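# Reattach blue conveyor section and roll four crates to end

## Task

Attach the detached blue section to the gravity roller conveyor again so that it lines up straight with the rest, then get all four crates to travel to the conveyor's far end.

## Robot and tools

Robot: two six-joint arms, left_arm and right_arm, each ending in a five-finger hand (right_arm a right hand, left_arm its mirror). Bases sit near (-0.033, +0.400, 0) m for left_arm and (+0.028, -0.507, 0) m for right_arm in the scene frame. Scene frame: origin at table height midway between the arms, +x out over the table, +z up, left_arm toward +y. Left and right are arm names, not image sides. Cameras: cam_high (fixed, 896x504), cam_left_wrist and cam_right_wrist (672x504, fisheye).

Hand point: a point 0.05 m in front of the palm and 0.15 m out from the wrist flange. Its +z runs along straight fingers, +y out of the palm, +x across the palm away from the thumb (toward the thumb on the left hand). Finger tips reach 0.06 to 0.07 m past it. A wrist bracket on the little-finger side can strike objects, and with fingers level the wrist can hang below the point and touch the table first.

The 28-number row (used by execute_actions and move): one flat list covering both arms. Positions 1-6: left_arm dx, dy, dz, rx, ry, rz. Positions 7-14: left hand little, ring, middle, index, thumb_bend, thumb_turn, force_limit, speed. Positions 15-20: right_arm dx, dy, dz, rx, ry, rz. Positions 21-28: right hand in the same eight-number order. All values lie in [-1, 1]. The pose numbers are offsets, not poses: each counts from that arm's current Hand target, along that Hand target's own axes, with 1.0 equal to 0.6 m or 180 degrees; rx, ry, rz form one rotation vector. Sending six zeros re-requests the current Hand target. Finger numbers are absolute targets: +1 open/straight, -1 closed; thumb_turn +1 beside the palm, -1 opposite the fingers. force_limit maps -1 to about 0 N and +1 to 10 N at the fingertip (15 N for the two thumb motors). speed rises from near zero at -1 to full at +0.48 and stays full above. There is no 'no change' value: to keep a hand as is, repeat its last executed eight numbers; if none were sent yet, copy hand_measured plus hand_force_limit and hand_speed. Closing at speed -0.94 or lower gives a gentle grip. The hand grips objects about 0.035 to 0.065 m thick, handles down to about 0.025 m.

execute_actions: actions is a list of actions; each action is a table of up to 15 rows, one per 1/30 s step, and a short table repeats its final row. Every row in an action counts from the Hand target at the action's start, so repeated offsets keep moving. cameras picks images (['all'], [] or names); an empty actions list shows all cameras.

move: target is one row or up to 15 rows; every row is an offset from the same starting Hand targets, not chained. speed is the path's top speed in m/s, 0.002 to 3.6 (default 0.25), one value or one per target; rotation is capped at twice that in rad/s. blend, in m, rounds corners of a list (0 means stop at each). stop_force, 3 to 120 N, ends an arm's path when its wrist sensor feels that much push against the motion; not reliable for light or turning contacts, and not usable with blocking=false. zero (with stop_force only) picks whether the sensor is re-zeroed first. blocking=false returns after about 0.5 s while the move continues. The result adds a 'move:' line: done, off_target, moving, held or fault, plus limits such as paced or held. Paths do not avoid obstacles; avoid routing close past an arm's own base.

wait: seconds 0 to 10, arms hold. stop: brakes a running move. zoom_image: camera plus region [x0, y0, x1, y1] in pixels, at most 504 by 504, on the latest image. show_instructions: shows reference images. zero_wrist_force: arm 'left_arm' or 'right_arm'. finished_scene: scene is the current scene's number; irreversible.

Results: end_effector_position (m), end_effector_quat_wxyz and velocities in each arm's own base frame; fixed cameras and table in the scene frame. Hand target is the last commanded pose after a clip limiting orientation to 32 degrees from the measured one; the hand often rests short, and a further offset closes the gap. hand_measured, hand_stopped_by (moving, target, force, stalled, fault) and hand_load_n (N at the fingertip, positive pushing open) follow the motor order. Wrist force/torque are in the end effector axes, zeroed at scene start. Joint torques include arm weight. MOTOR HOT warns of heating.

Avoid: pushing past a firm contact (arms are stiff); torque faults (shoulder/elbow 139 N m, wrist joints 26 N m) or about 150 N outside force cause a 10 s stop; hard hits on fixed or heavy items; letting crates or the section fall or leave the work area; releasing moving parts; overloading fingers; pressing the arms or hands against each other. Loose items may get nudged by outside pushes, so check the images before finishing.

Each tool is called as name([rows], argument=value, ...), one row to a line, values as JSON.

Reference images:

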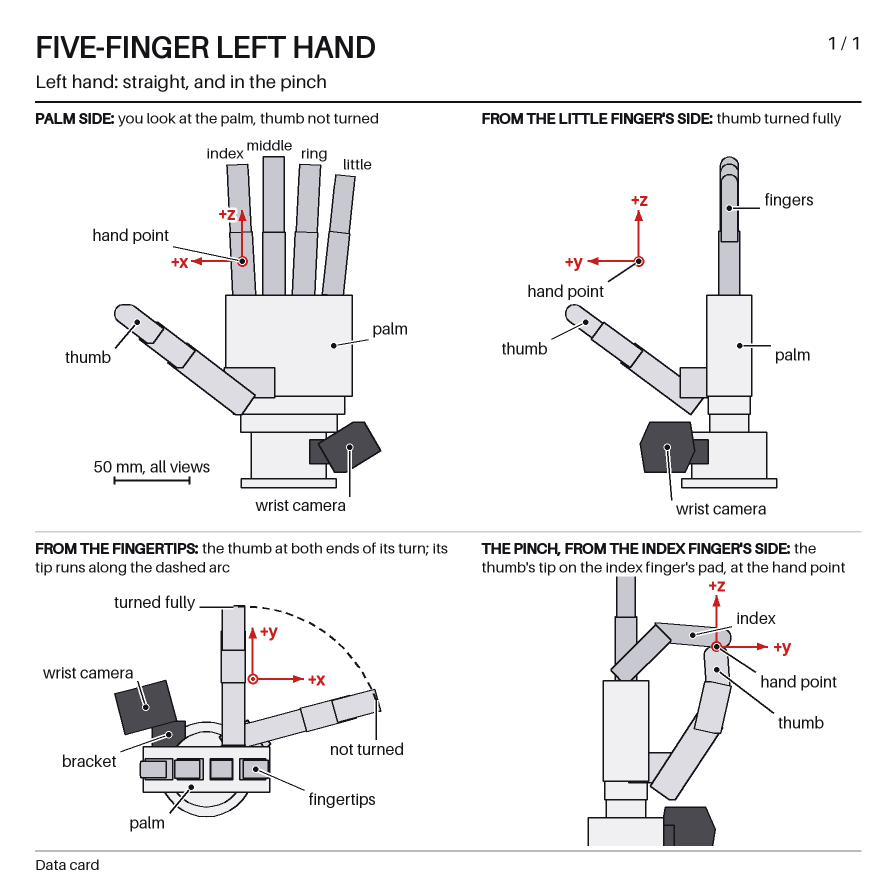

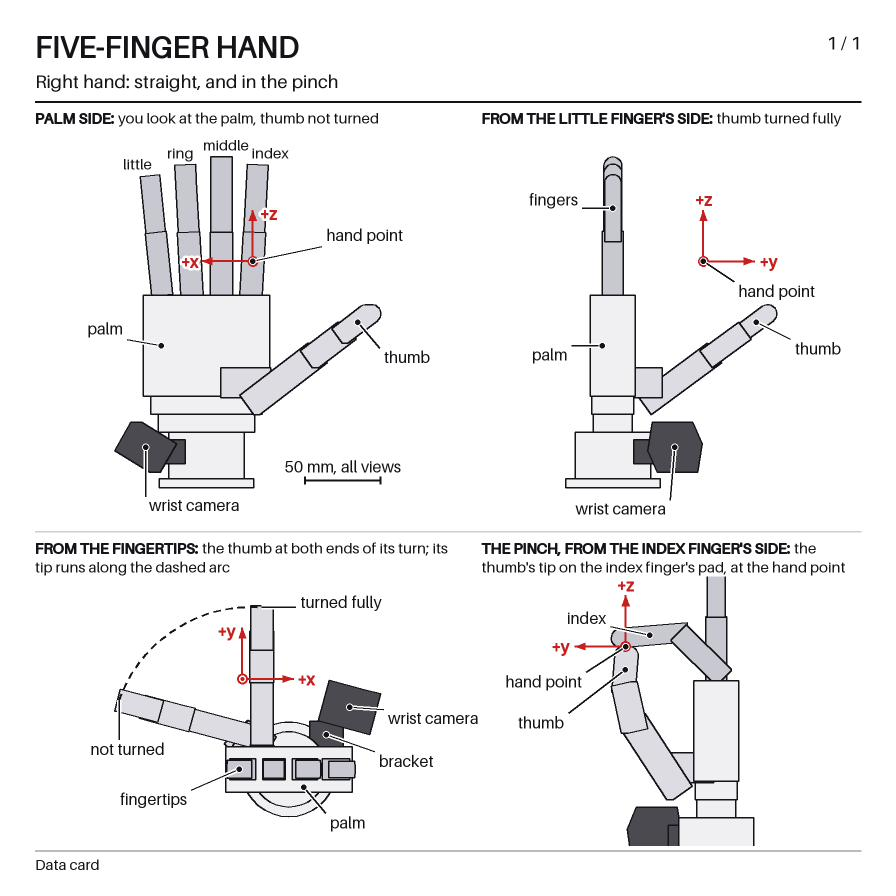

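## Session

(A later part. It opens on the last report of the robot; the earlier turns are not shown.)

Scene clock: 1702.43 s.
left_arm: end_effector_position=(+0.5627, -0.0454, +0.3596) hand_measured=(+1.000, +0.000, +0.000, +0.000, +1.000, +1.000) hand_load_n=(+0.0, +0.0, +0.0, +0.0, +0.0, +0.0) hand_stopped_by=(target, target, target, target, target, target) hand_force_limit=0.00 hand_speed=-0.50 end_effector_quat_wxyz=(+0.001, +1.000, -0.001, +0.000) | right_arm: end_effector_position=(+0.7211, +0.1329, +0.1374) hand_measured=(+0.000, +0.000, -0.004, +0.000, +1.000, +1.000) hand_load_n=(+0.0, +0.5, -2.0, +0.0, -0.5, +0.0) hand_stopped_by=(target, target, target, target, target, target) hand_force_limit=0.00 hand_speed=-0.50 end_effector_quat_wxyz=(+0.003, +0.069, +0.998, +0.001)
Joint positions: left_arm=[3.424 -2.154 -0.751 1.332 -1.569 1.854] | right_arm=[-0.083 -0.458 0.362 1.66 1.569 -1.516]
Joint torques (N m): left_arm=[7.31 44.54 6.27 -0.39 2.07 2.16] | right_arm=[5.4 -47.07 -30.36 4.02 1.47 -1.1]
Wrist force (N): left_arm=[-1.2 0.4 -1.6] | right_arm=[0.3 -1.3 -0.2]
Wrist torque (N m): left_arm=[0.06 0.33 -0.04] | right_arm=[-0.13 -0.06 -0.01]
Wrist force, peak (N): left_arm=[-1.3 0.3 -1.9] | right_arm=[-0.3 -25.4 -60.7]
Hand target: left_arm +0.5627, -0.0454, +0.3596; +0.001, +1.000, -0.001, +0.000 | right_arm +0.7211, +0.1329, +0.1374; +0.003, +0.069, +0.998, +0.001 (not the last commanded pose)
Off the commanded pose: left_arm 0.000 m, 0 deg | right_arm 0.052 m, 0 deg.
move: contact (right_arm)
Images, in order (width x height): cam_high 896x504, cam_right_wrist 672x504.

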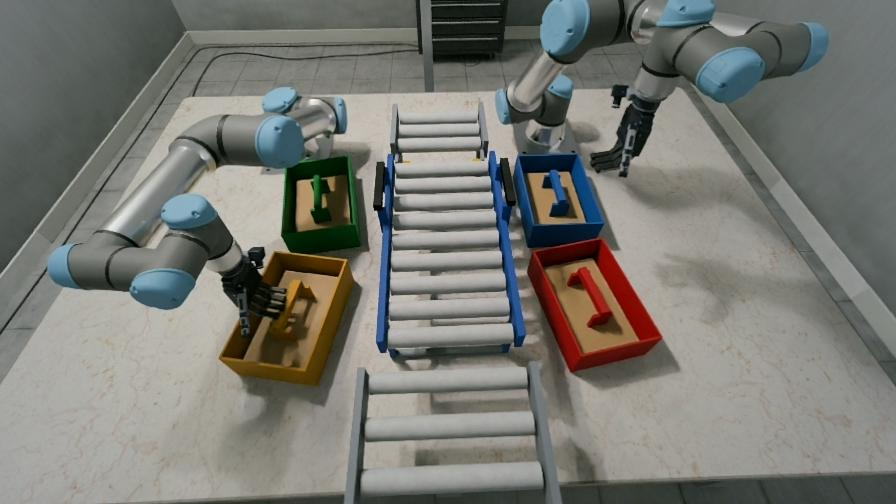

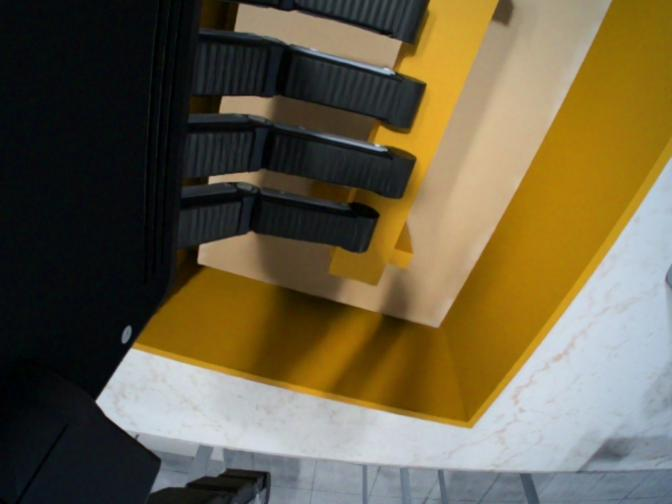

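move(target=[0,0,0,0,0,0,1,0,0,0,1,1,0,-0.5,0,-0.0133,-0.01,0,0,0.0125,0,0,0,0,1,1,0,-0.5], speed=0.05)

move(target=[0,0,0,0,0,0,1,0,0,0,1,1,0,-0.5,0,0,0.0917,0,0,0,0,0,0,0,1,1,0,-0.5], speed=0.03, stop_force=8, cameras=["cam_high","cam_right_wrist"])

zoom_image(camera="cam_right_wrist", region=[180, 0, 480, 330])

Scene clock: 1735.47 s.
left_arm: end_effector_position=(+0.5627, -0.0454, +0.3596) hand_measured=(+1.000, +0.000, +0.000, +0.000, +1.000, +1.000) hand_load_n=(+0.0, +0.0, +0.0, +0.0, -0.5, +0.0) hand_stopped_by=(target, target, target, target, target, target) hand_force_limit=0.00 hand_speed=-0.50 end_effector_quat_wxyz=(+0.001, +1.000, -0.001, +0.000) | right_arm: end_effector_position=(+0.7200, +0.1251, +0.1434) hand_measured=(+0.000, +0.000, -0.004, +0.000, +1.000, +1.000) hand_load_n=(+0.0, +0.0, +0.0, +0.0, +0.0, +0.0) hand_stopped_by=(target, target, target, target, target, target) hand_force_limit=0.00 hand_speed=-0.50 end_effector_quat_wxyz=(+0.003, +0.088, +0.996, +0.001)
Joint positions: left_arm=[3.424 -2.154 -0.751 1.332 -1.569 1.854] | right_arm=[-0.093 -0.48 0.39 1.654 1.569 -1.487]
Joint torques (N m): left_arm=[7.79 44.96 6.34 -0.37 1.95 2.26] | right_arm=[-8.53 -59.03 -10.36 1.15 -1.38 1.33]
Wrist force (N): left_arm=[-1.1 0.4 -1.7] | right_arm=[0.1 -2.4 1.5]
Wrist torque (N m): left_arm=[0.06 0.31 -0.04] | right_arm=[-0.19 -0.11 -0.20]
Wrist force, peak (N): left_arm=[-1.3 0.5 -1.8] | right_arm=[0.1 -2.4 1.5]
Hand target: left_arm +0.5627, -0.0454, +0.3596; +0.001, +1.000, -0.001, +0.000 | right_arm +0.7200, +0.1250, +0.1434; +0.003, +0.088, +0.996, +0.001
Off the commanded pose: left_arm 0.000 m, 0 deg | right_arm 0.000 m, 0 deg.
move: done

Scene clock: 1736.93 s.
left_arm: end_effector_position=(+0.5627, -0.0454, +0.3596) hand_measured=(+1.000, +0.000, +0.000, +0.000, +1.000, +1.000) hand_load_n=(+0.0, +0.0, +0.0, +0.0, +0.0, +0.0) hand_stopped_by=(target, target, target, target, target, target) hand_force_limit=0.00 hand_speed=-0.50 end_effector_quat_wxyz=(+0.001, +1.000, -0.001, +0.000) | right_arm: end_effector_position=(+0.7200, +0.1250, +0.1368) hand_measured=(+0.000, +0.000, -0.006, +0.000, +1.000, +1.000) hand_load_n=(+0.5, +0.0, -5.5, +0.0, +0.0, +0.0) hand_stopped_by=(target, target, target, target, target, target) hand_force_limit=0.00 hand_speed=-0.50 end_effector_quat_wxyz=(+0.003, +0.088, +0.996, +0.001)
Joint positions: left_arm=[3.424 -2.154 -0.751 1.332 -1.569 1.854] | right_arm=[-0.093 -0.482 0.412 1.635 1.568 -1.487]
Joint torques (N m): left_arm=[7.6 44.07 6.64 -0.42 1.94 2.23] | right_arm=[8.89 -43.33 -30 3.47 0.23 -0.25]
Wrist force (N): left_arm=[-1.0 0.3 -1.3] | right_arm=[0.4 -4.7 -4.3]
Wrist torque (N m): left_arm=[0.02 0.32 -0.02] | right_arm=[-0.14 0.05 -0.25]
Wrist force, peak (N): left_arm=[-1.1 0.4 -1.8] | right_arm=[0.2 -11.6 -13.5]
Hand target: left_arm +0.5627, -0.0454, +0.3596; +0.001, +1.000, -0.001, +0.000 | right_arm +0.7200, +0.1250, +0.1368; +0.003, +0.088, +0.996, +0.001 (not the last commanded pose)
Off the commanded pose: left_arm 0.000 m, 0 deg | right_arm 0.048 m, 0 deg.
move: contact (right_arm)
Images, in order (width x height): cam_high 896x504, cam_right_wrist 672x504.

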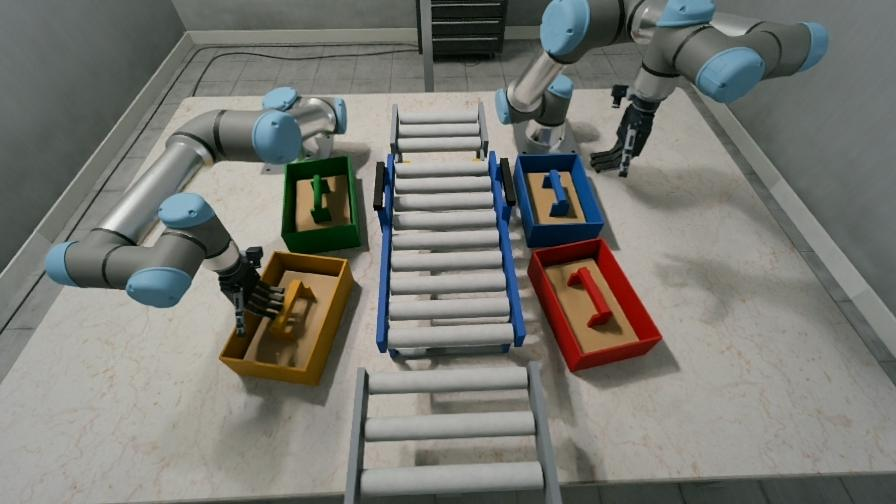

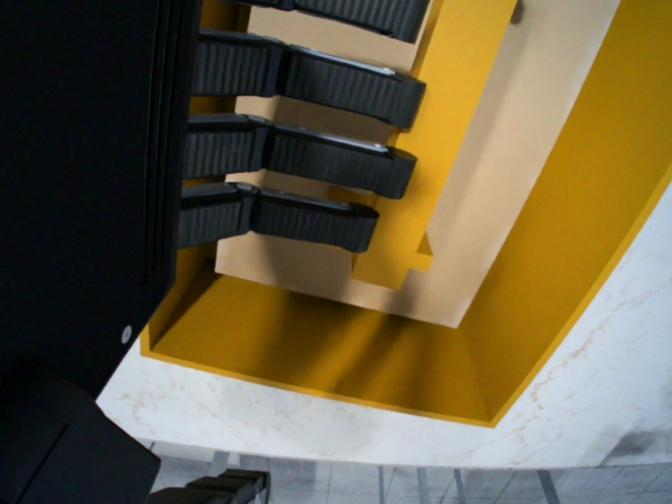

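Scaled by 1.527 from the camera's 672x504 image, which has a finer 960x720 frame.

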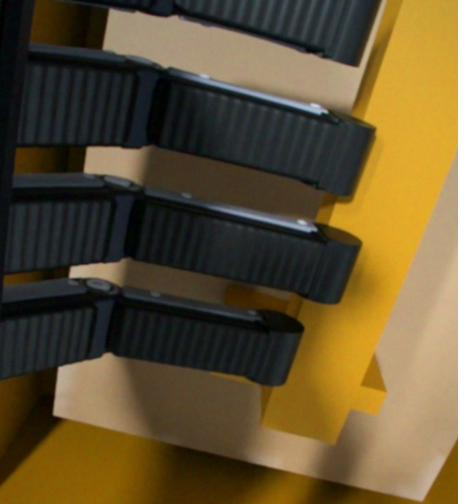

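move([
  [0,0,0,0,0,0,1,0,0,0,1,1,0,-0.5,0,0,-0.008,0,0,0,0,0,0,0,1,1,0,-0.5],
  [0,0,0,0,0,0,1,0,0,0,1,1,0,-0.5,0,-0.015,-0.008,0,0,0,0,0,0,0,1,1,0,-0.5],
], speed=0.04)

move(target=[0,0,0,0,0,0,1,0,0,0,1,1,0,-0.5,0,0,0.09,0,0,0,0,0,0,0,1,1,0,-0.5], speed=0.03, stop_force=7, cameras=["cam_high","cam_right_wrist"])

zoom_image(camera="cam_right_wrist", region=[180, 0, 480, 330])

Scene clock: 1760.70 s.
left_arm: end_effector_position=(+0.5627, -0.0454, +0.3596) hand_measured=(+1.000, +0.000, +0.000, +0.000, +1.000, +1.000) hand_load_n=(+0.0, +0.0, +0.0, +0.0, +0.0, +0.0) hand_stopped_by=(target, target, target, target, target, target) hand_force_limit=0.00 hand_speed=-0.50 end_effector_quat_wxyz=(+0.001, +1.000, -0.001, +0.000) | right_arm: end_effector_position=(+0.7184, +0.1162, +0.1416) hand_measured=(+0.000, +0.000, -0.004, +0.000, +1.000, +1.000) hand_load_n=(+0.5, +0.0, +0.5, +0.0, -0.5, +0.0) hand_stopped_by=(target, target, target, target, target, target) hand_force_limit=0.00 hand_speed=-0.50 end_effector_quat_wxyz=(+0.003, +0.088, +0.996, +0.001)
Joint positions: left_arm=[3.424 -2.154 -0.751 1.332 -1.569 1.854] | right_arm=[-0.106 -0.495 0.424 1.636 1.568 -1.5]
Joint torques (N m): left_arm=[7.84 44.57 6.71 -0.44 1.86 2.24] | right_arm=[-8.16 -56.38 -9.14 0.94 -1.37 -1.48]
Wrist force (N): left_arm=[-1.2 0.3 -1.7] | right_arm=[0.2 -2.4 1.5]
Wrist torque (N m): left_arm=[0.05 0.33 -0.04] | right_arm=[-0.18 -0.13 0.01]
Wrist force, peak (N): left_arm=[-1.5 0.4 -1.7] | right_arm=[0.4 -5.2 -4.6]
Hand target: left_arm +0.5627, -0.0454, +0.3596; +0.001, +1.000, -0.001, +0.000 | right_arm +0.7184, +0.1162, +0.1416; +0.003, +0.088, +0.996, +0.001
Off the commanded pose: left_arm 0.000 m, 0 deg | right_arm 0.000 m, 0 deg.
move: done

Scene clock: 1763.63 s.
left_arm: end_effector_position=(+0.5627, -0.0454, +0.3596) hand_measured=(+1.000, +0.000, +0.000, +0.000, +1.000, +1.000) hand_load_n=(+0.0, +0.0, +0.0, +0.0, +0.0, +0.0) hand_stopped_by=(target, target, target, target, target, target) hand_force_limit=0.00 hand_speed=-0.50 end_effector_quat_wxyz=(+0.001, +1.000, -0.001, +0.000) | right_arm: end_effector_position=(+0.7187, +0.1163, +0.0876) hand_measured=(+0.000, +0.000, -0.004, +0.000, +1.000, +1.000) hand_load_n=(+0.0, +0.0, +0.0, +0.0, -0.5, +0.0) hand_stopped_by=(target, target, target, target, target, target) hand_force_limit=0.00 hand_speed=-0.50 end_effector_quat_wxyz=(+0.003, +0.088, +0.996, +0.001)
Joint positions: left_arm=[3.424 -2.154 -0.751 1.332 -1.569 1.854] | right_arm=[-0.106 -0.494 0.56 1.499 1.568 -1.5]
Joint torques (N m): left_arm=[7.48 44.22 6.55 -0.51 1.87 2.23] | right_arm=[7.37 -47.1 -8.05 1.07 -1.69 1.48]
Wrist force (N): left_arm=[-1.2 0.5 -1.5] | right_arm=[0.2 -2.3 1.3]
Wrist torque (N m): left_arm=[0.07 0.35 -0.05] | right_arm=[-0.15 -0.10 0.01]
Wrist force, peak (N): left_arm=[-1.1 0.6 -2.0] | right_arm=[0.2 -2.6 1.5]
Hand target: left_arm +0.5627, -0.0454, +0.3596; +0.001, +1.000, -0.001, +0.000 | right_arm +0.7187, +0.1163, +0.0876; +0.003, +0.088, +0.996, +0.001
Off the commanded pose: left_arm 0.000 m, 0 deg | right_arm 0.000 m, 0 deg.
move: done
Images, in order (width x height): cam_high 896x504, cam_right_wrist 672x504.

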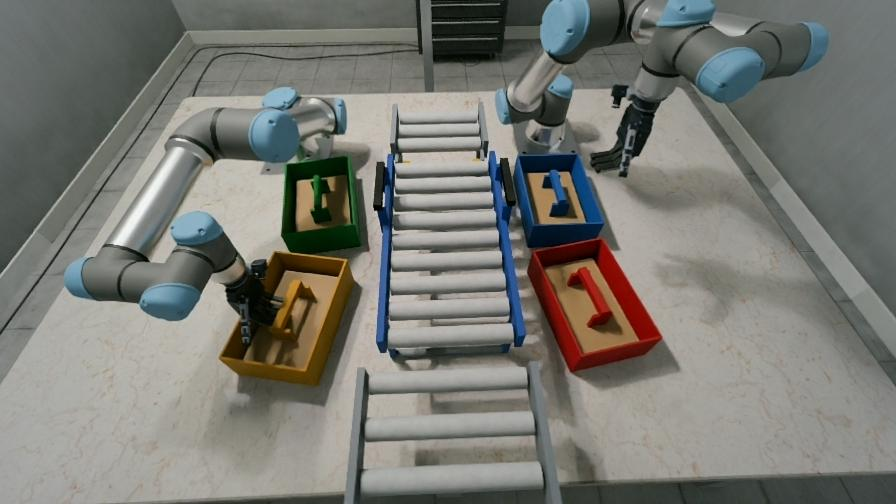

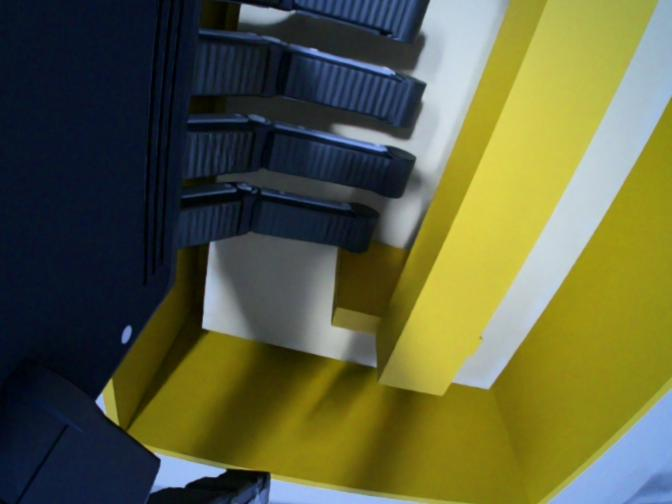

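Scaled by 1.527 from the camera's 672x504 image, which has a finer 960x720 frame.

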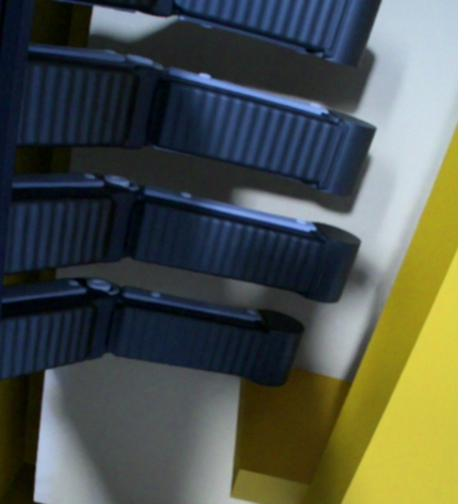

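move(target=[0,0,0,0,0,0,1,0,0,0,1,1,0,-0.5,0.0133,0,0,0,0,0,0,0,0,0,1,1,0,-0.5], speed=0.04, stop_force=7)

move(target=[0,0,0,0,0,0,1,0,0,0,1,1,0,-0.5,0,0.0967,0,0,0,0,0,0,0,0,1,1,0,-0.5], speed=0.04, stop_force=7, cameras=["cam_high","cam_right_wrist"])

Scene clock: 1785.17 s.
left_arm: end_effector_position=(+0.5627, -0.0454, +0.3596) hand_measured=(+1.000, +0.000, +0.000, +0.000, +1.000, +1.000) hand_load_n=(+0.0, +0.0, +0.5, +0.0, +0.0, +0.0) hand_stopped_by=(target, target, target, target, target, target) hand_force_limit=0.00 hand_speed=-0.50 end_effector_quat_wxyz=(+0.001, +1.000, -0.001, +0.000) | right_arm: end_effector_position=(+0.7109, +0.1177, +0.0876) hand_measured=(+0.000, +0.000, -0.004, +0.000, +1.000, +1.000) hand_load_n=(+0.0, +0.0, +0.0, +0.0, +0.0, +0.0) hand_stopped_by=(target, target, target, target, target, target) hand_force_limit=0.00 hand_speed=-0.50 end_effector_quat_wxyz=(+0.003, +0.088, +0.996, +0.001)
Joint positions: left_arm=[3.424 -2.154 -0.751 1.332 -1.569 1.854] | right_arm=[-0.105 -0.527 0.624 1.467 1.568 -1.499]
Joint torques (N m): left_arm=[7.64 44.02 6.85 -0.49 1.88 2.22] | right_arm=[7.6 -57.99 -8.41 1.03 -0.4 1.4]
Wrist force (N): left_arm=[-1.2 0.3 -1.4] | right_arm=[0.0 -2.3 1.6]
Wrist torque (N m): left_arm=[0.03 0.34 -0.04] | right_arm=[-0.17 -0.08 -0.16]
Wrist force, peak (N): left_arm=[-1.3 0.5 -1.8] | right_arm=[-0.1 -2.6 1.7]
Hand target: left_arm +0.5627, -0.0454, +0.3596; +0.001, +1.000, -0.001, +0.000 | right_arm +0.7109, +0.1177, +0.0876; +0.003, +0.088, +0.996, +0.001
Off the commanded pose: left_arm 0.000 m, 0 deg | right_arm 0.000 m, 0 deg.
move: done

Scene clock: 1787.77 s.
left_arm: end_effector_position=(+0.5627, -0.0454, +0.3596) hand_measured=(+1.000, +0.000, +0.000, +0.000, +1.000, +1.000) hand_load_n=(-0.5, +0.0, +0.0, +0.0, -0.5, +0.0) hand_stopped_by=(target, target, target, target, target, target) hand_force_limit=0.00 hand_speed=-0.50 end_effector_quat_wxyz=(+0.001, +1.000, -0.001, +0.000) | right_arm: end_effector_position=(+0.7211, +0.1748, +0.0877) hand_measured=(+0.000, +0.000, -0.004, +0.000, +1.000, +1.000) hand_load_n=(+0.5, +0.5, +0.5, +0.0, +0.0, +0.0) hand_stopped_by=(target, target, target, target, target, target) hand_force_limit=0.00 hand_speed=-0.50 end_effector_quat_wxyz=(+0.003, +0.088, +0.996, +0.001)
Joint positions: left_arm=[3.424 -2.154 -0.751 1.332 -1.569 1.854] | right_arm=[-0.019 -0.444 0.462 1.547 1.569 -1.413]
Joint torques (N m): left_arm=[7.24 43.36 6.86 -0.57 1.81 2.22] | right_arm=[10.11 -49.6 -32.44 4.29 0.86 1.64]
Wrist force (N): left_arm=[-1.3 0.5 -1.7] | right_arm=[0.7 -6.5 4.4]
Wrist torque (N m): left_arm=[0.08 0.35 -0.06] | right_arm=[-0.35 -0.25 -0.34]
Wrist force, peak (N): left_arm=[-1.2 0.7 -1.8] | right_arm=[0.2 -8.7 2.5]
Hand target: left_arm +0.5627, -0.0454, +0.3596; +0.001, +1.000, -0.001, +0.000 | right_arm +0.7211, +0.1748, +0.0877; +0.003, +0.088, +0.996, +0.001
Off the commanded pose: left_arm 0.000 m, 0 deg | right_arm 0.000 m, 0 deg.
move: done
Images, in order (width x height): cam_high 896x504, cam_right_wrist 672x504.

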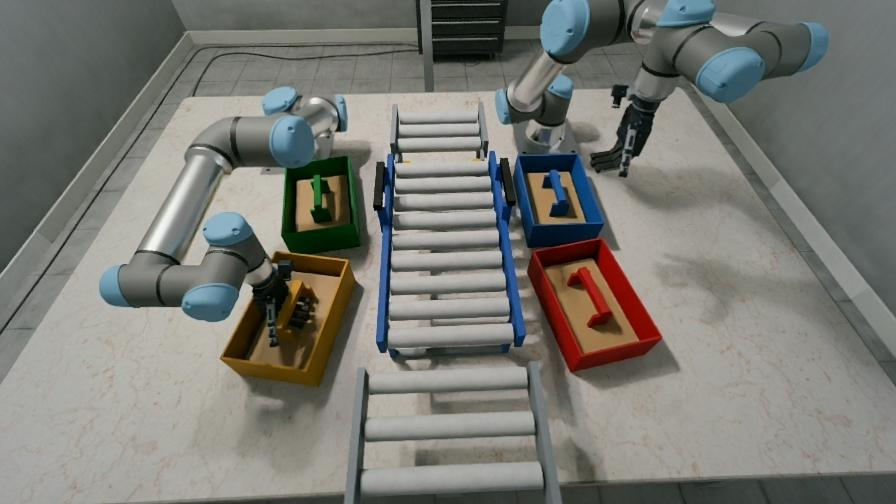

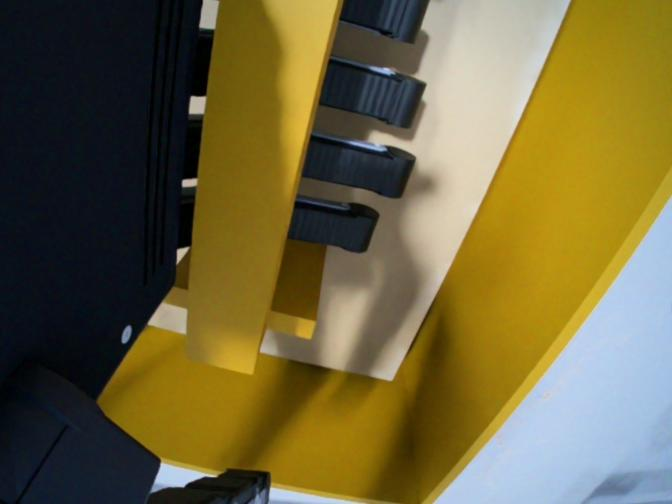

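move(target=[0,0,0,0,0,0,1,0,0,0,1,1,0,-0.5,0,0,0,0,0,0,0,0,0,0,1,-1,0,-0.4])

move(target=[0,0,0,0,0,0,1,0,0,0,1,1,0,-0.5,0,0,0,0,0,0,-0.7,-0.7,-0.7,-0.7,-0.1,-1,-0.1,-0.8], cameras=["cam_high","cam_right_wrist"])

Scene clock: 1806.40 s.
left_arm: end_effector_position=(+0.5627, -0.0454, +0.3596) hand_measured=(+1.000, +0.000, +0.000, +0.000, +1.000, +1.000) hand_load_n=(+0.0, +0.0, +0.0, +0.0, -0.5, +0.0) hand_stopped_by=(target, target, target, target, target, target) hand_force_limit=0.00 hand_speed=-0.50 end_effector_quat_wxyz=(+0.001, +1.000, -0.001, +0.000) | right_arm: end_effector_position=(+0.7211, +0.1748, +0.0877) hand_measured=(+0.000, +0.000, -0.004, +0.000, +1.000, -1.000) hand_load_n=(+0.5, +0.5, +0.5, +0.0, +0.0, -0.5) hand_stopped_by=(target, target, target, target, target, target) hand_force_limit=0.00 hand_speed=-0.40 end_effector_quat_wxyz=(+0.003, +0.088, +0.996, +0.001)
Joint positions: left_arm=[3.424 -2.154 -0.751 1.332 -1.569 1.854] | right_arm=[-0.019 -0.444 0.462 1.547 1.569 -1.413]
Joint torques (N m): left_arm=[7.42 43.73 7.32 -0.59 1.79 2.23] | right_arm=[8.84 -49.29 -31.7 3.98 0.73 1.2]
Wrist force (N): left_arm=[-1.3 0.5 -1.3] | right_arm=[0.7 -6.5 4.3]
Wrist torque (N m): left_arm=[0.05 0.35 -0.05] | right_arm=[-0.35 -0.26 -0.34]
Wrist force, peak (N): left_arm=[-1.1 0.2 -2.1] | right_arm=[0.5 -6.9 4.3]
Hand target: left_arm +0.5627, -0.0454, +0.3596; +0.001, +1.000, -0.001, +0.000 | right_arm +0.7211, +0.1748, +0.0877; +0.003, +0.088, +0.996, +0.001
Off the commanded pose: left_arm 0.000 m, 0 deg | right_arm 0.000 m, 0 deg.
move: done

Scene clock: 1808.83 s.
left_arm: end_effector_position=(+0.5627, -0.0454, +0.3596) hand_measured=(+1.000, +0.000, +0.000, +0.000, +1.000, +1.000) hand_load_n=(+0.0, +0.0, +0.0, +0.5, +0.0, +0.0) hand_stopped_by=(target, target, target, target, target, target) hand_force_limit=0.00 hand_speed=-0.50 end_effector_quat_wxyz=(+0.001, +1.000, -0.001, +0.000) | right_arm: end_effector_position=(+0.7211, +0.1748, +0.0877) hand_measured=(-0.386, -0.368, -0.370, -0.348, +0.386, -1.000) hand_load_n=(+5.0, +4.0, +6.0, +1.5, +9.5, +1.0) hand_stopped_by=(force, force, force, force, force, target) hand_force_limit=-0.10 hand_speed=-0.80 end_effector_quat_wxyz=(+0.003, +0.088, +0.996, +0.001)
Joint positions: left_arm=[3.424 -2.154 -0.751 1.332 -1.569 1.854] | right_arm=[-0.019 -0.444 0.462 1.547 1.569 -1.413]
Joint torques (N m): left_arm=[7.42 43.85 7.45 -0.54 1.69 2.18] | right_arm=[-5.23 -71.3 -33.09 3.82 -0.21 0.87]
Wrist force (N): left_arm=[-1.2 0.4 -1.4] | right_arm=[0.5 -2.3 19.9]
Wrist torque (N m): left_arm=[0.05 0.34 -0.04] | right_arm=[-0.49 -0.81 -0.20]
Wrist force, peak (N): left_arm=[-1.5 0.5 -1.9] | right_arm=[0.9 -2.4 21.6]
Hand target: left_arm +0.5627, -0.0454, +0.3596; +0.001, +1.000, -0.001, +0.000 | right_arm +0.7211, +0.1748, +0.0877; +0.003, +0.088, +0.996, +0.001
Off the commanded pose: left_arm 0.000 m, 0 deg | right_arm 0.000 m, 0 deg.
move: done
Images, in order (width x height): cam_high 896x504, cam_right_wrist 672x504.

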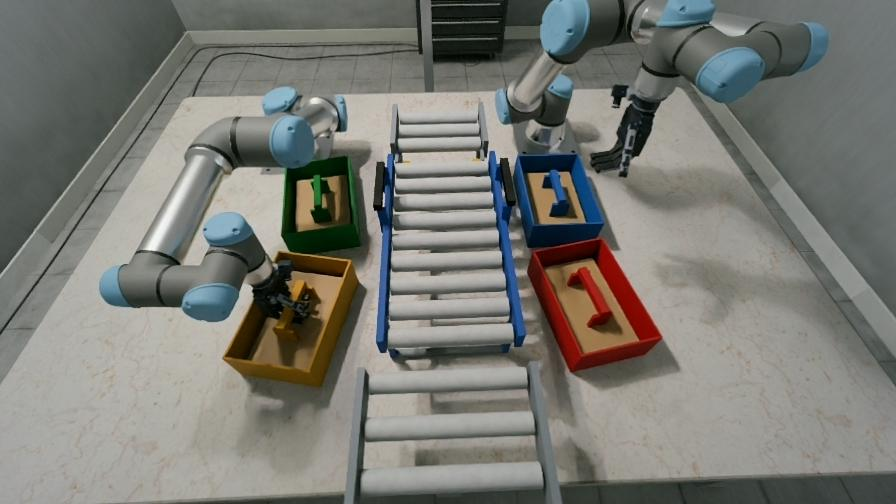

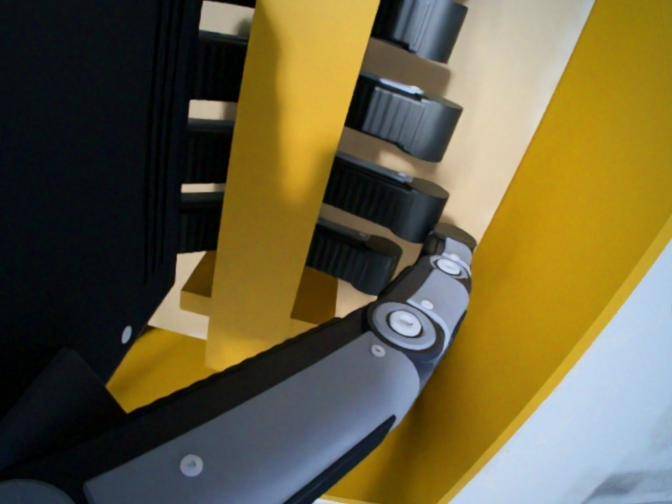

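move(target=[0,0,0,0,0,0,1,0,0,0,1,1,0,-0.5,0,0,-0.1,0,0,0,-0.7,-0.7,-0.7,-0.7,-0.1,-1,-0.1,-0.8], speed=0.08, cameras=["cam_high","cam_right_wrist"])

Scene clock: 1860.90 s.
left_arm: end_effector_position=(+0.5627, -0.0454, +0.3596) hand_measured=(+1.000, +0.000, +0.000, +0.000, +1.000, +1.000) hand_load_n=(+0.0, +0.0, +0.0, +0.0, +0.0, +0.0) hand_stopped_by=(target, target, target, target, target, target) hand_force_limit=0.00 hand_speed=-0.50 end_effector_quat_wxyz=(+0.001, +1.000, -0.001, +0.000) | right_arm: end_effector_position=(+0.7207, +0.1746, +0.1477) hand_measured=(-0.386, -0.368, -0.370, -0.348, +0.386, -1.000) hand_load_n=(+4.0, +3.0, +6.0, +2.5, +9.0, +1.0) hand_stopped_by=(force, force, force, force, force, target) hand_force_limit=-0.10 hand_speed=-0.80 end_effector_quat_wxyz=(+0.003, +0.088, +0.996, +0.001)
Joint positions: left_arm=[3.424 -2.154 -0.751 1.332 -1.569 1.854] | right_arm=[-0.019 -0.419 0.257 1.726 1.569 -1.413]
Joint torques (N m): left_arm=[7.43 43.77 7.4 -0.51 1.68 2.2] | right_arm=[8.19 -60.63 -37.01 6.16 0.86 -1.57]
Wrist force (N): left_arm=[-1.2 0.4 -1.5] | right_arm=[0.2 -2.5 20.9]
Wrist torque (N m): left_arm=[0.06 0.34 -0.04] | right_arm=[-0.56 -0.71 -0.20]
Wrist force, peak (N): left_arm=[-1.4 0.4 -1.7] | right_arm=[0.4 -3.0 22.0]
Hand target: left_arm +0.5627, -0.0454, +0.3596; +0.001, +1.000, -0.001, +0.000 | right_arm +0.7207, +0.1747, +0.1477; +0.003, +0.088, +0.996, +0.001
Off the commanded pose: left_arm 0.000 m, 0 deg | right_arm 0.000 m, 0 deg.
move: done
Images, in order (width x height): cam_high 896x504, cam_right_wrist 672x504.

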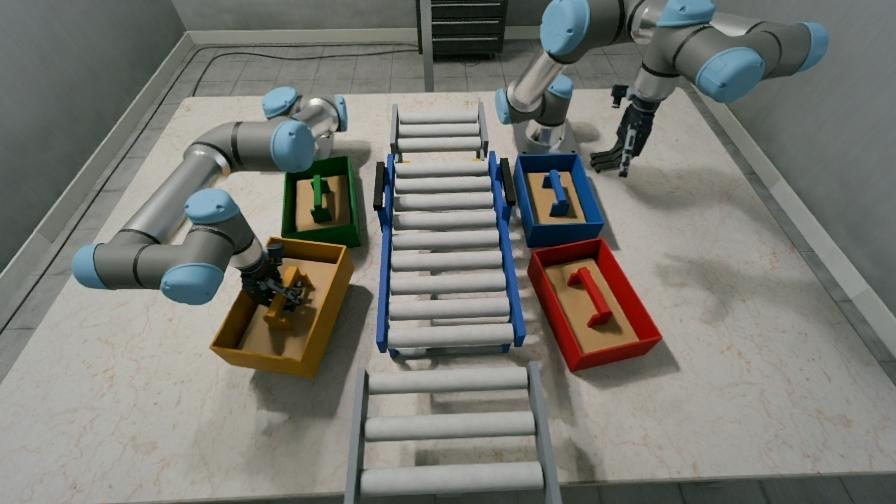

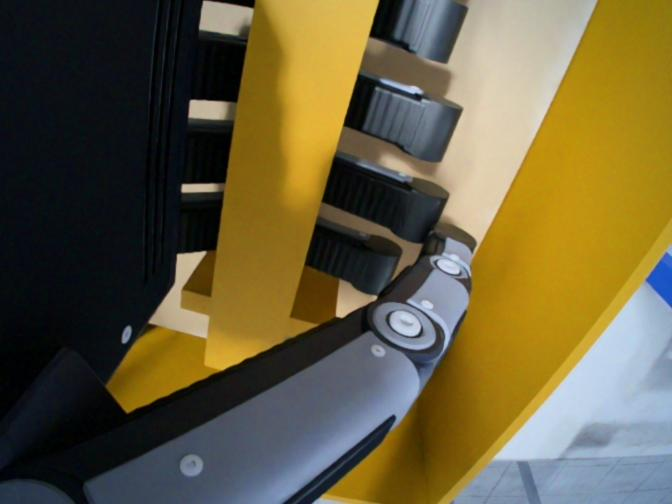

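move([
  [0,0,0,0,0,0,1,0,0,0,1,1,0,-0.5,0.376,0.0095,-0.2038,0,0,-0.04,-0.7,-0.7,-0.7,-0.7,-0.1,-1,-0.1,-0.8],
  [0,0,0,0,0,0,1,0,0,0,1,1,0,-0.5,0.7595,0.005,-0.3705,0,0,-0.0625,-0.7,-0.7,-0.7,-0.7,-0.1,-1,-0.1,-0.8],
], speed=0.15, blend=[0.05,0], cameras=["cam_high","cam_right_wrist"])

Scene clock: 1872.03 s.
left_arm: end_effector_position=(+0.5627, -0.0454, +0.3596) hand_measured=(+1.000, +0.000, +0.000, +0.000, +1.000, +1.000) hand_load_n=(+0.0, +0.0, +0.0, +0.0, +0.0, +0.0) hand_stopped_by=(target, target, target, target, target, target) hand_force_limit=0.00 hand_speed=-0.50 end_effector_quat_wxyz=(+0.001, +1.000, -0.001, +0.000) | right_arm: end_effector_position=(+0.2715, +0.2573, +0.3672) hand_measured=(-0.386, -0.368, -0.370, -0.348, +0.386, -1.000) hand_load_n=(+3.0, +4.0, +9.0, +3.0, +7.5, +1.0) hand_stopped_by=(force, force, force, force, force, target) hand_force_limit=-0.10 hand_speed=-0.80 end_effector_quat_wxyz=(+0.003, -0.010, +1.000, +0.001)
Joint positions: left_arm=[3.424 -2.154 -0.751 1.332 -1.569 1.854] | right_arm=[0.24 -1.597 1.52 1.642 1.571 -1.35]
Joint torques (N m): left_arm=[7.79 42.97 7.7 -0.72 1.52 2.17] | right_arm=[7.61 -27.23 -13.96 6.03 0.85 1.29]
Wrist force (N): left_arm=[-1.3 0.3 -1.5] | right_arm=[-0.2 -2.7 21.0]
Wrist torque (N m): left_arm=[0.04 0.36 -0.04] | right_arm=[-0.34 -0.66 -0.21]
Wrist force, peak (N): left_arm=[-1.3 0.2 -1.9] | right_arm=[-4.0 -2.3 23.0]
Hand target: left_arm +0.5627, -0.0454, +0.3596; +0.001, +1.000, -0.001, +0.000 | right_arm +0.2712, +0.2573, +0.3674; +0.003, -0.010, +1.000, +0.001
Off the commanded pose: left_arm 0.000 m, 0 deg | right_arm 0.000 m, 0 deg.
move: done
Images, in order (width x height): cam_high 896x504, cam_right_wrist 672x504.

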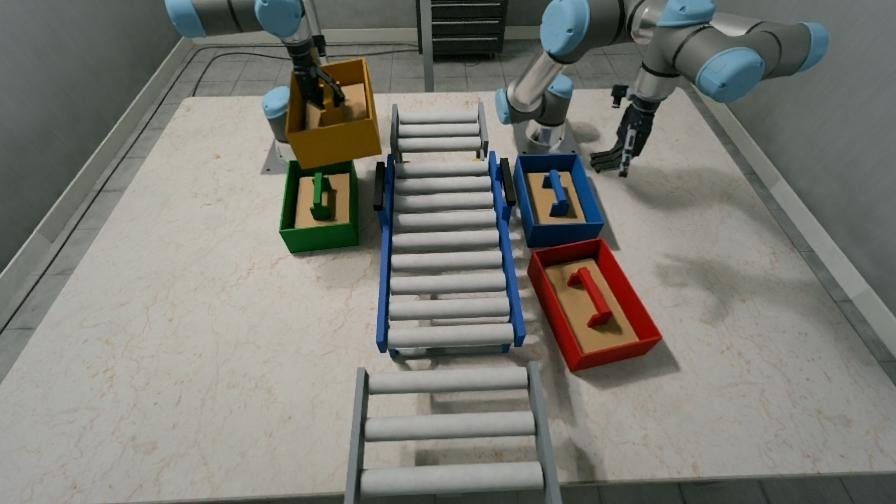

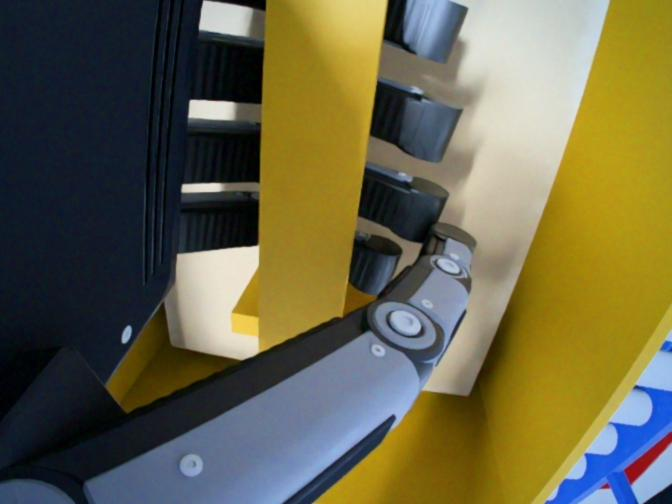

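zoom_image(camera="cam_high", region=[260, 40, 500, 200])

Scaled by 2.100 from the camera's 896x504 image, which has a finer 1280x720 frame.

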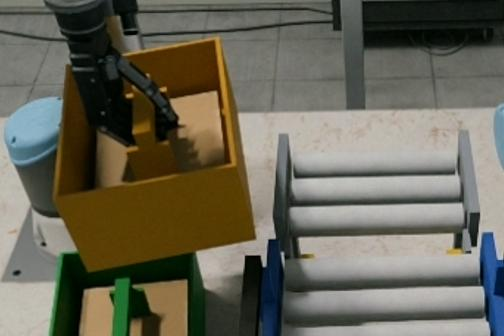

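move(target=[0,0,0,0,0,0,1,0,0,0,1,1,0,-0.5,0,0,0,0.0306,0,0.0444,-0.7,-0.7,-0.7,-0.7,-0.1,-1,-0.1,-0.8], speed=0.15, cameras=["cam_high","cam_right_wrist"])

zoom_image(camera="cam_high", region=[260, 40, 500, 200])

Scene clock: 1910.53 s.
left_arm: end_effector_position=(+0.5627, -0.0454, +0.3596) hand_measured=(+1.000, +0.000, +0.000, +0.000, +1.000, +1.000) hand_load_n=(+0.0, +0.5, +0.0, +0.0, -0.5, +0.0) hand_stopped_by=(target, target, target, target, target, target) hand_force_limit=0.00 hand_speed=-0.50 end_effector_quat_wxyz=(+0.001, +1.000, -0.001, +0.000) | right_arm: end_effector_position=(+0.2712, +0.2573, +0.3674) hand_measured=(-0.386, -0.368, -0.370, -0.348, +0.386, -1.000) hand_load_n=(+3.0, +2.5, +8.5, +3.5, +8.0, +0.5) hand_stopped_by=(force, force, force, force, force, target) hand_force_limit=-0.10 hand_speed=-0.80 end_effector_quat_wxyz=(+0.004, +0.060, +0.997, -0.047)
Joint positions: left_arm=[3.424 -2.154 -0.751 1.332 -1.569 1.854] | right_arm=[0.344 -1.561 1.482 1.681 1.66 -1.106]
Joint torques (N m): left_arm=[7.9 43.27 7.91 -0.82 1.35 2.2] | right_arm=[7.55 -16.75 -37.6 5.96 1.61 1.44]
Wrist force (N): left_arm=[-1.3 0.2 -1.6] | right_arm=[0.1 -0.3 20.7]
Wrist torque (N m): left_arm=[0.03 0.34 -0.04] | right_arm=[-0.33 -0.65 -0.19]
Wrist force, peak (N): left_arm=[-1.5 0.5 -1.7] | right_arm=[0.1 -2.8 21.1]
Hand target: left_arm +0.5627, -0.0454, +0.3596; +0.001, +1.000, -0.001, +0.000 | right_arm +0.2712, +0.2573, +0.3674; +0.004, +0.060, +0.997, -0.047
Off the commanded pose: left_arm 0.000 m, 0 deg | right_arm 0.000 m, 0 deg.
move: done
Images, in order (width x height): cam_high 896x504, cam_right_wrist 672x504.

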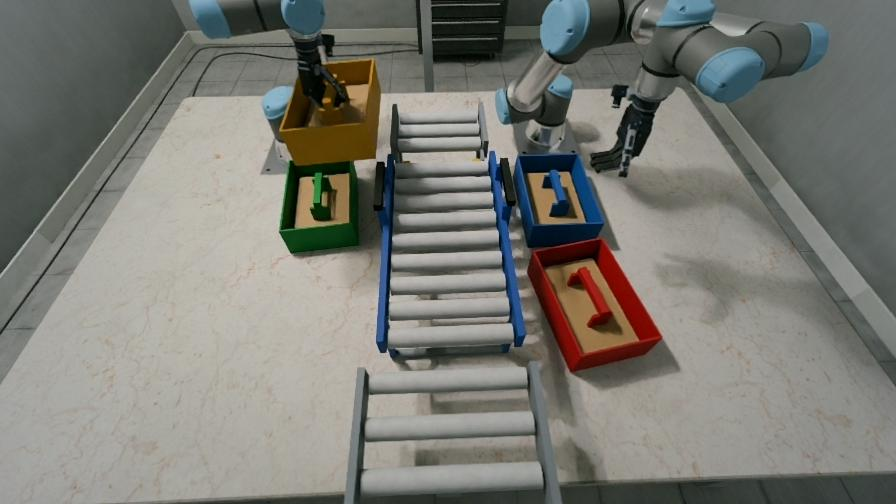

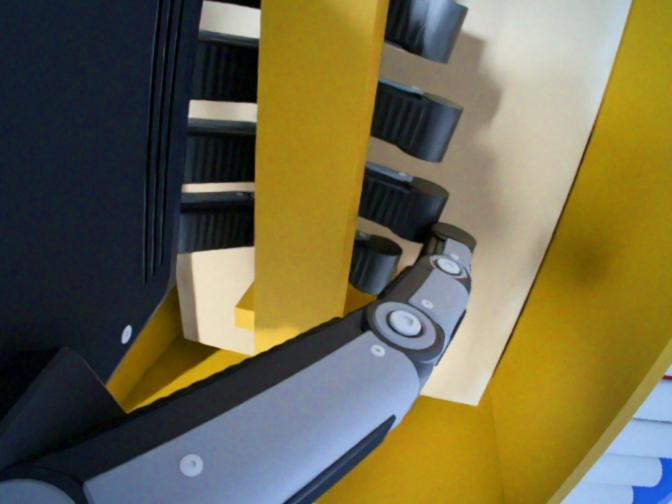

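Scaled by 2.100 from the camera's 896x504 image, which has a finer 1280x720 frame.

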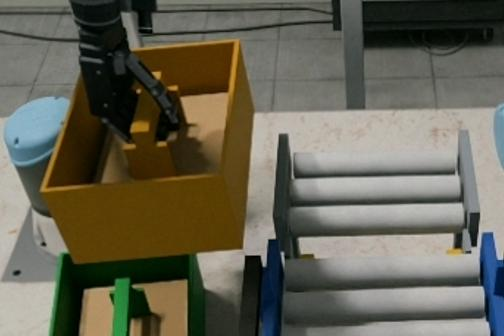

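move(target=[0,0,0,0,0,0,1,0,0,0,1,1,0,-0.5,0.0692,0.4397,-0.0422,0.0139,0,0.0194,-0.7,-0.7,-0.7,-0.7,-0.1,-1,-0.1,-0.8], speed=0.12, cameras=["cam_high","cam_right_wrist"])

zoom_image(camera="cam_high", region=[350, 20, 550, 180])

Scene clock: 1944.67 s.
left_arm: end_effector_position=(+0.5627, -0.0454, +0.3596) hand_measured=(+1.000, +0.000, +0.000, +0.000, +1.000, +1.000) hand_load_n=(+0.0, +0.0, +0.0, +0.0, +0.0, +0.0) hand_stopped_by=(target, target, target, target, target, target) hand_force_limit=0.00 hand_speed=-0.50 end_effector_quat_wxyz=(+0.001, +1.000, -0.001, +0.000) | right_arm: end_effector_position=(+0.2616, +0.5254, +0.3674) hand_measured=(-0.386, -0.368, -0.370, -0.348, +0.386, -1.000) hand_load_n=(+3.0, +3.0, +8.5, +3.5, +8.0, +0.5) hand_stopped_by=(force, force, force, force, force, target) hand_force_limit=-0.10 hand_speed=-0.80 end_effector_quat_wxyz=(+0.004, +0.090, +0.994, -0.069)
Joint positions: left_arm=[3.424 -2.154 -0.751 1.332 -1.569 1.854] | right_arm=[0.915 -0.912 0.619 1.975 1.65 -0.47]
Joint torques (N m): left_arm=[7.18 42.91 8.56 -0.76 1.27 2.27] | right_arm=[7.86 -45.29 -36.34 6.07 1.93 1.56]
Wrist force (N): left_arm=[-1.0 0.4 -1.7] | right_arm=[0.4 0.9 20.6]
Wrist torque (N m): left_arm=[0.06 0.30 -0.03] | right_arm=[-0.30 -0.65 -0.10]
Wrist force, peak (N): left_arm=[-1.5 0.2 -1.9] | right_arm=[0.5 1.8 21.1]
Hand target: left_arm +0.5627, -0.0454, +0.3596; +0.001, +1.000, -0.001, +0.000 | right_arm +0.2616, +0.5254, +0.3674; +0.004, +0.090, +0.994, -0.069
Off the commanded pose: left_arm 0.000 m, 0 deg | right_arm 0.000 m, 0 deg.
move: done
Images, in order (width x height): cam_high 896x504, cam_right_wrist 672x504.

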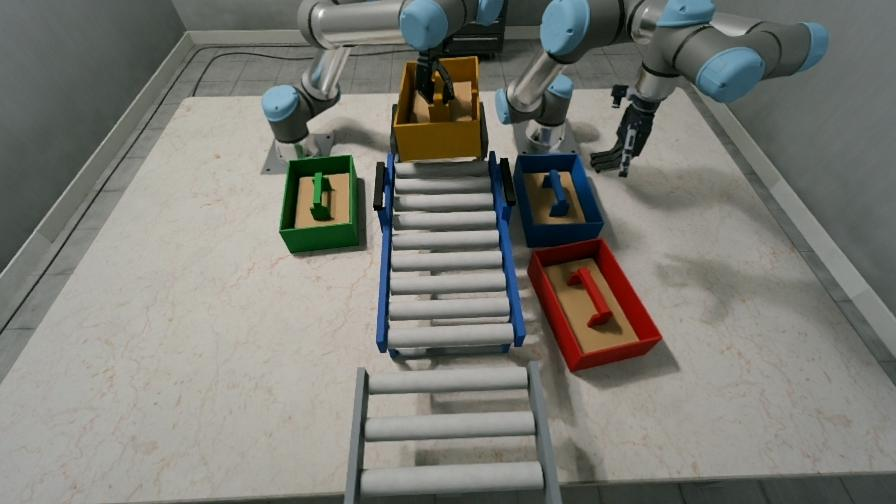

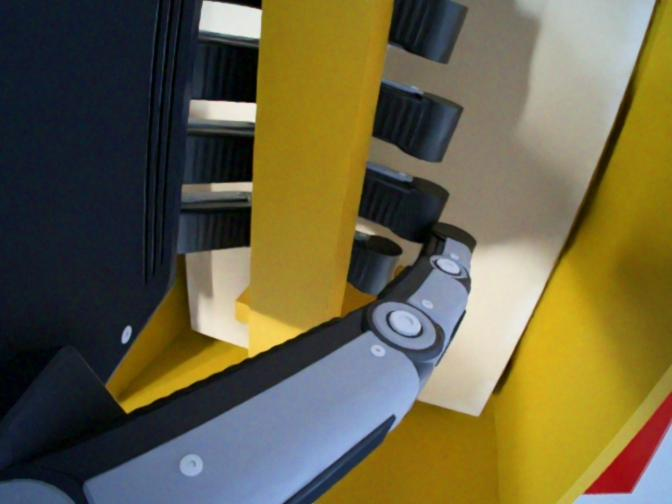

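Scaled by 2.520 from the camera's 896x504 image, which has a finer 1280x720 frame.

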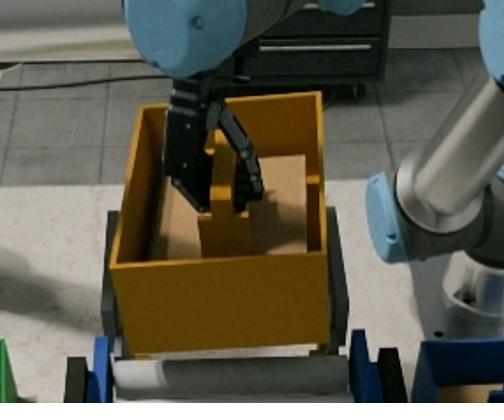

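move(target=[0,0,0,0,0,0,1,0,0,0,1,1,0,-0.5,0.001,0.0068,0.0496,0.0214,-0.007,-0.022,-0.7,-0.7,-0.7,-0.7,-0.1,-1,-0.1,-0.8], speed=0.06, cameras=["cam_high","cam_right_wrist"])

zoom_image(camera="cam_high", region=[350, 20, 550, 180])

Scene clock: 2005.47 s.
left_arm: end_effector_position=(+0.5627, -0.0454, +0.3596) hand_measured=(+1.000, +0.000, +0.000, +0.000, +1.000, +1.000) hand_load_n=(+0.0, +0.0, +0.0, +0.0, -0.5, +0.0) hand_stopped_by=(target, target, target, target, target, target) hand_force_limit=0.00 hand_speed=-0.50 end_effector_quat_wxyz=(+0.001, +1.000, -0.001, +0.000) | right_arm: end_effector_position=(+0.2616, +0.5254, +0.3376) hand_measured=(-0.386, -0.368, -0.370, -0.348, +0.386, -1.000) hand_load_n=(+3.0, +2.0, +8.5, +3.5, +8.0, +0.5) hand_stopped_by=(force, force, force, force, force, target) hand_force_limit=-0.10 hand_speed=-0.80 end_effector_quat_wxyz=(+0.009, +0.056, +0.993, -0.103)
Joint positions: left_arm=[3.424 -2.154 -0.751 1.332 -1.569 1.854] | right_arm=[0.93 -0.893 0.677 1.949 1.699 -0.518]
Joint torques (N m): left_arm=[7.43 42.64 8.31 -0.89 1.31 2.19] | right_arm=[8.22 -46.22 -14.03 3.31 2.08 -1.71]
Wrist force (N): left_arm=[-1.0 0.5 -1.4] | right_arm=[0.6 2.6 20.5]
Wrist torque (N m): left_arm=[0.07 0.31 -0.04] | right_arm=[-0.28 -0.65 0.16]
Wrist force, peak (N): left_arm=[-1.3 0.3 -2.0] | right_arm=[0.7 2.3 20.9]
Hand target: left_arm +0.5627, -0.0454, +0.3596; +0.001, +1.000, -0.001, +0.000 | right_arm +0.2616, +0.5254, +0.3374; +0.009, +0.055, +0.993, -0.103
Off the commanded pose: left_arm 0.000 m, 0 deg | right_arm 0.000 m, 0 deg.
move: done
Images, in order (width x height): cam_high 896x504, cam_right_wrist 672x504.

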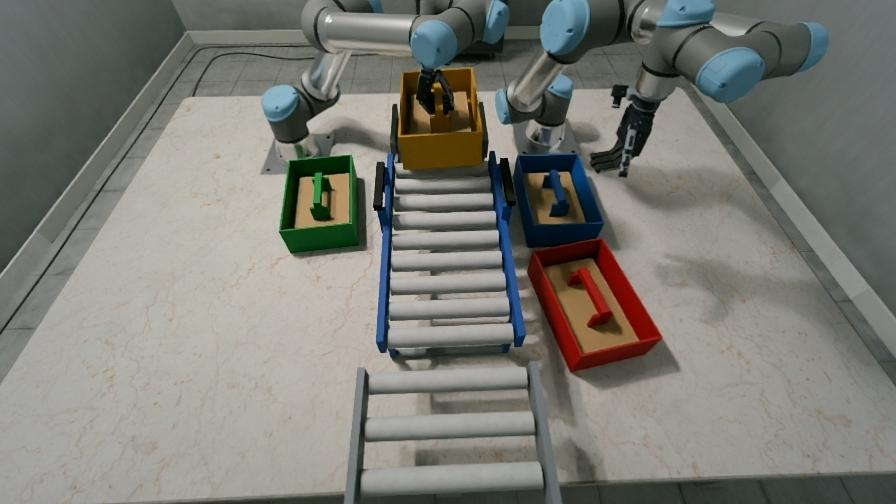

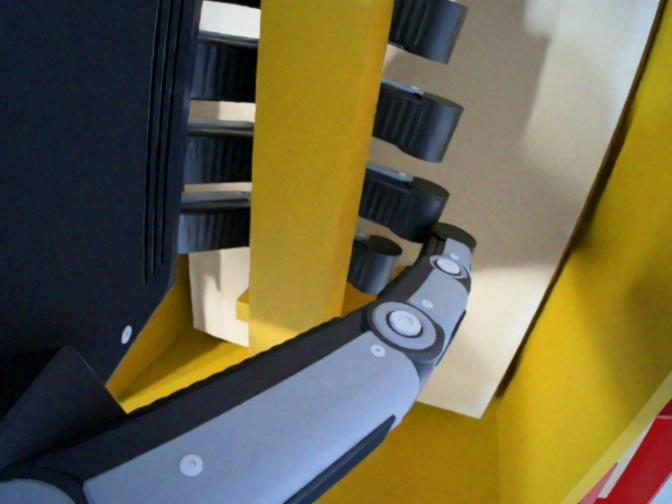

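Scaled by 2.520 from the camera's 896x504 image, which has a finer 1280x720 frame.

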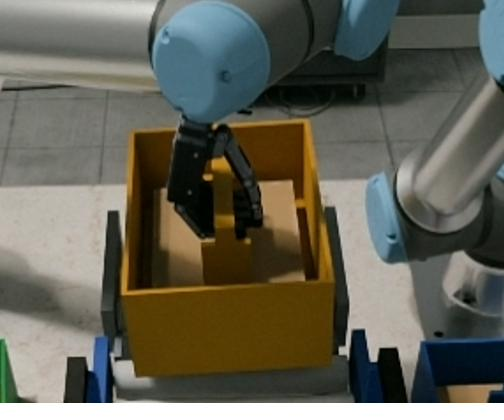

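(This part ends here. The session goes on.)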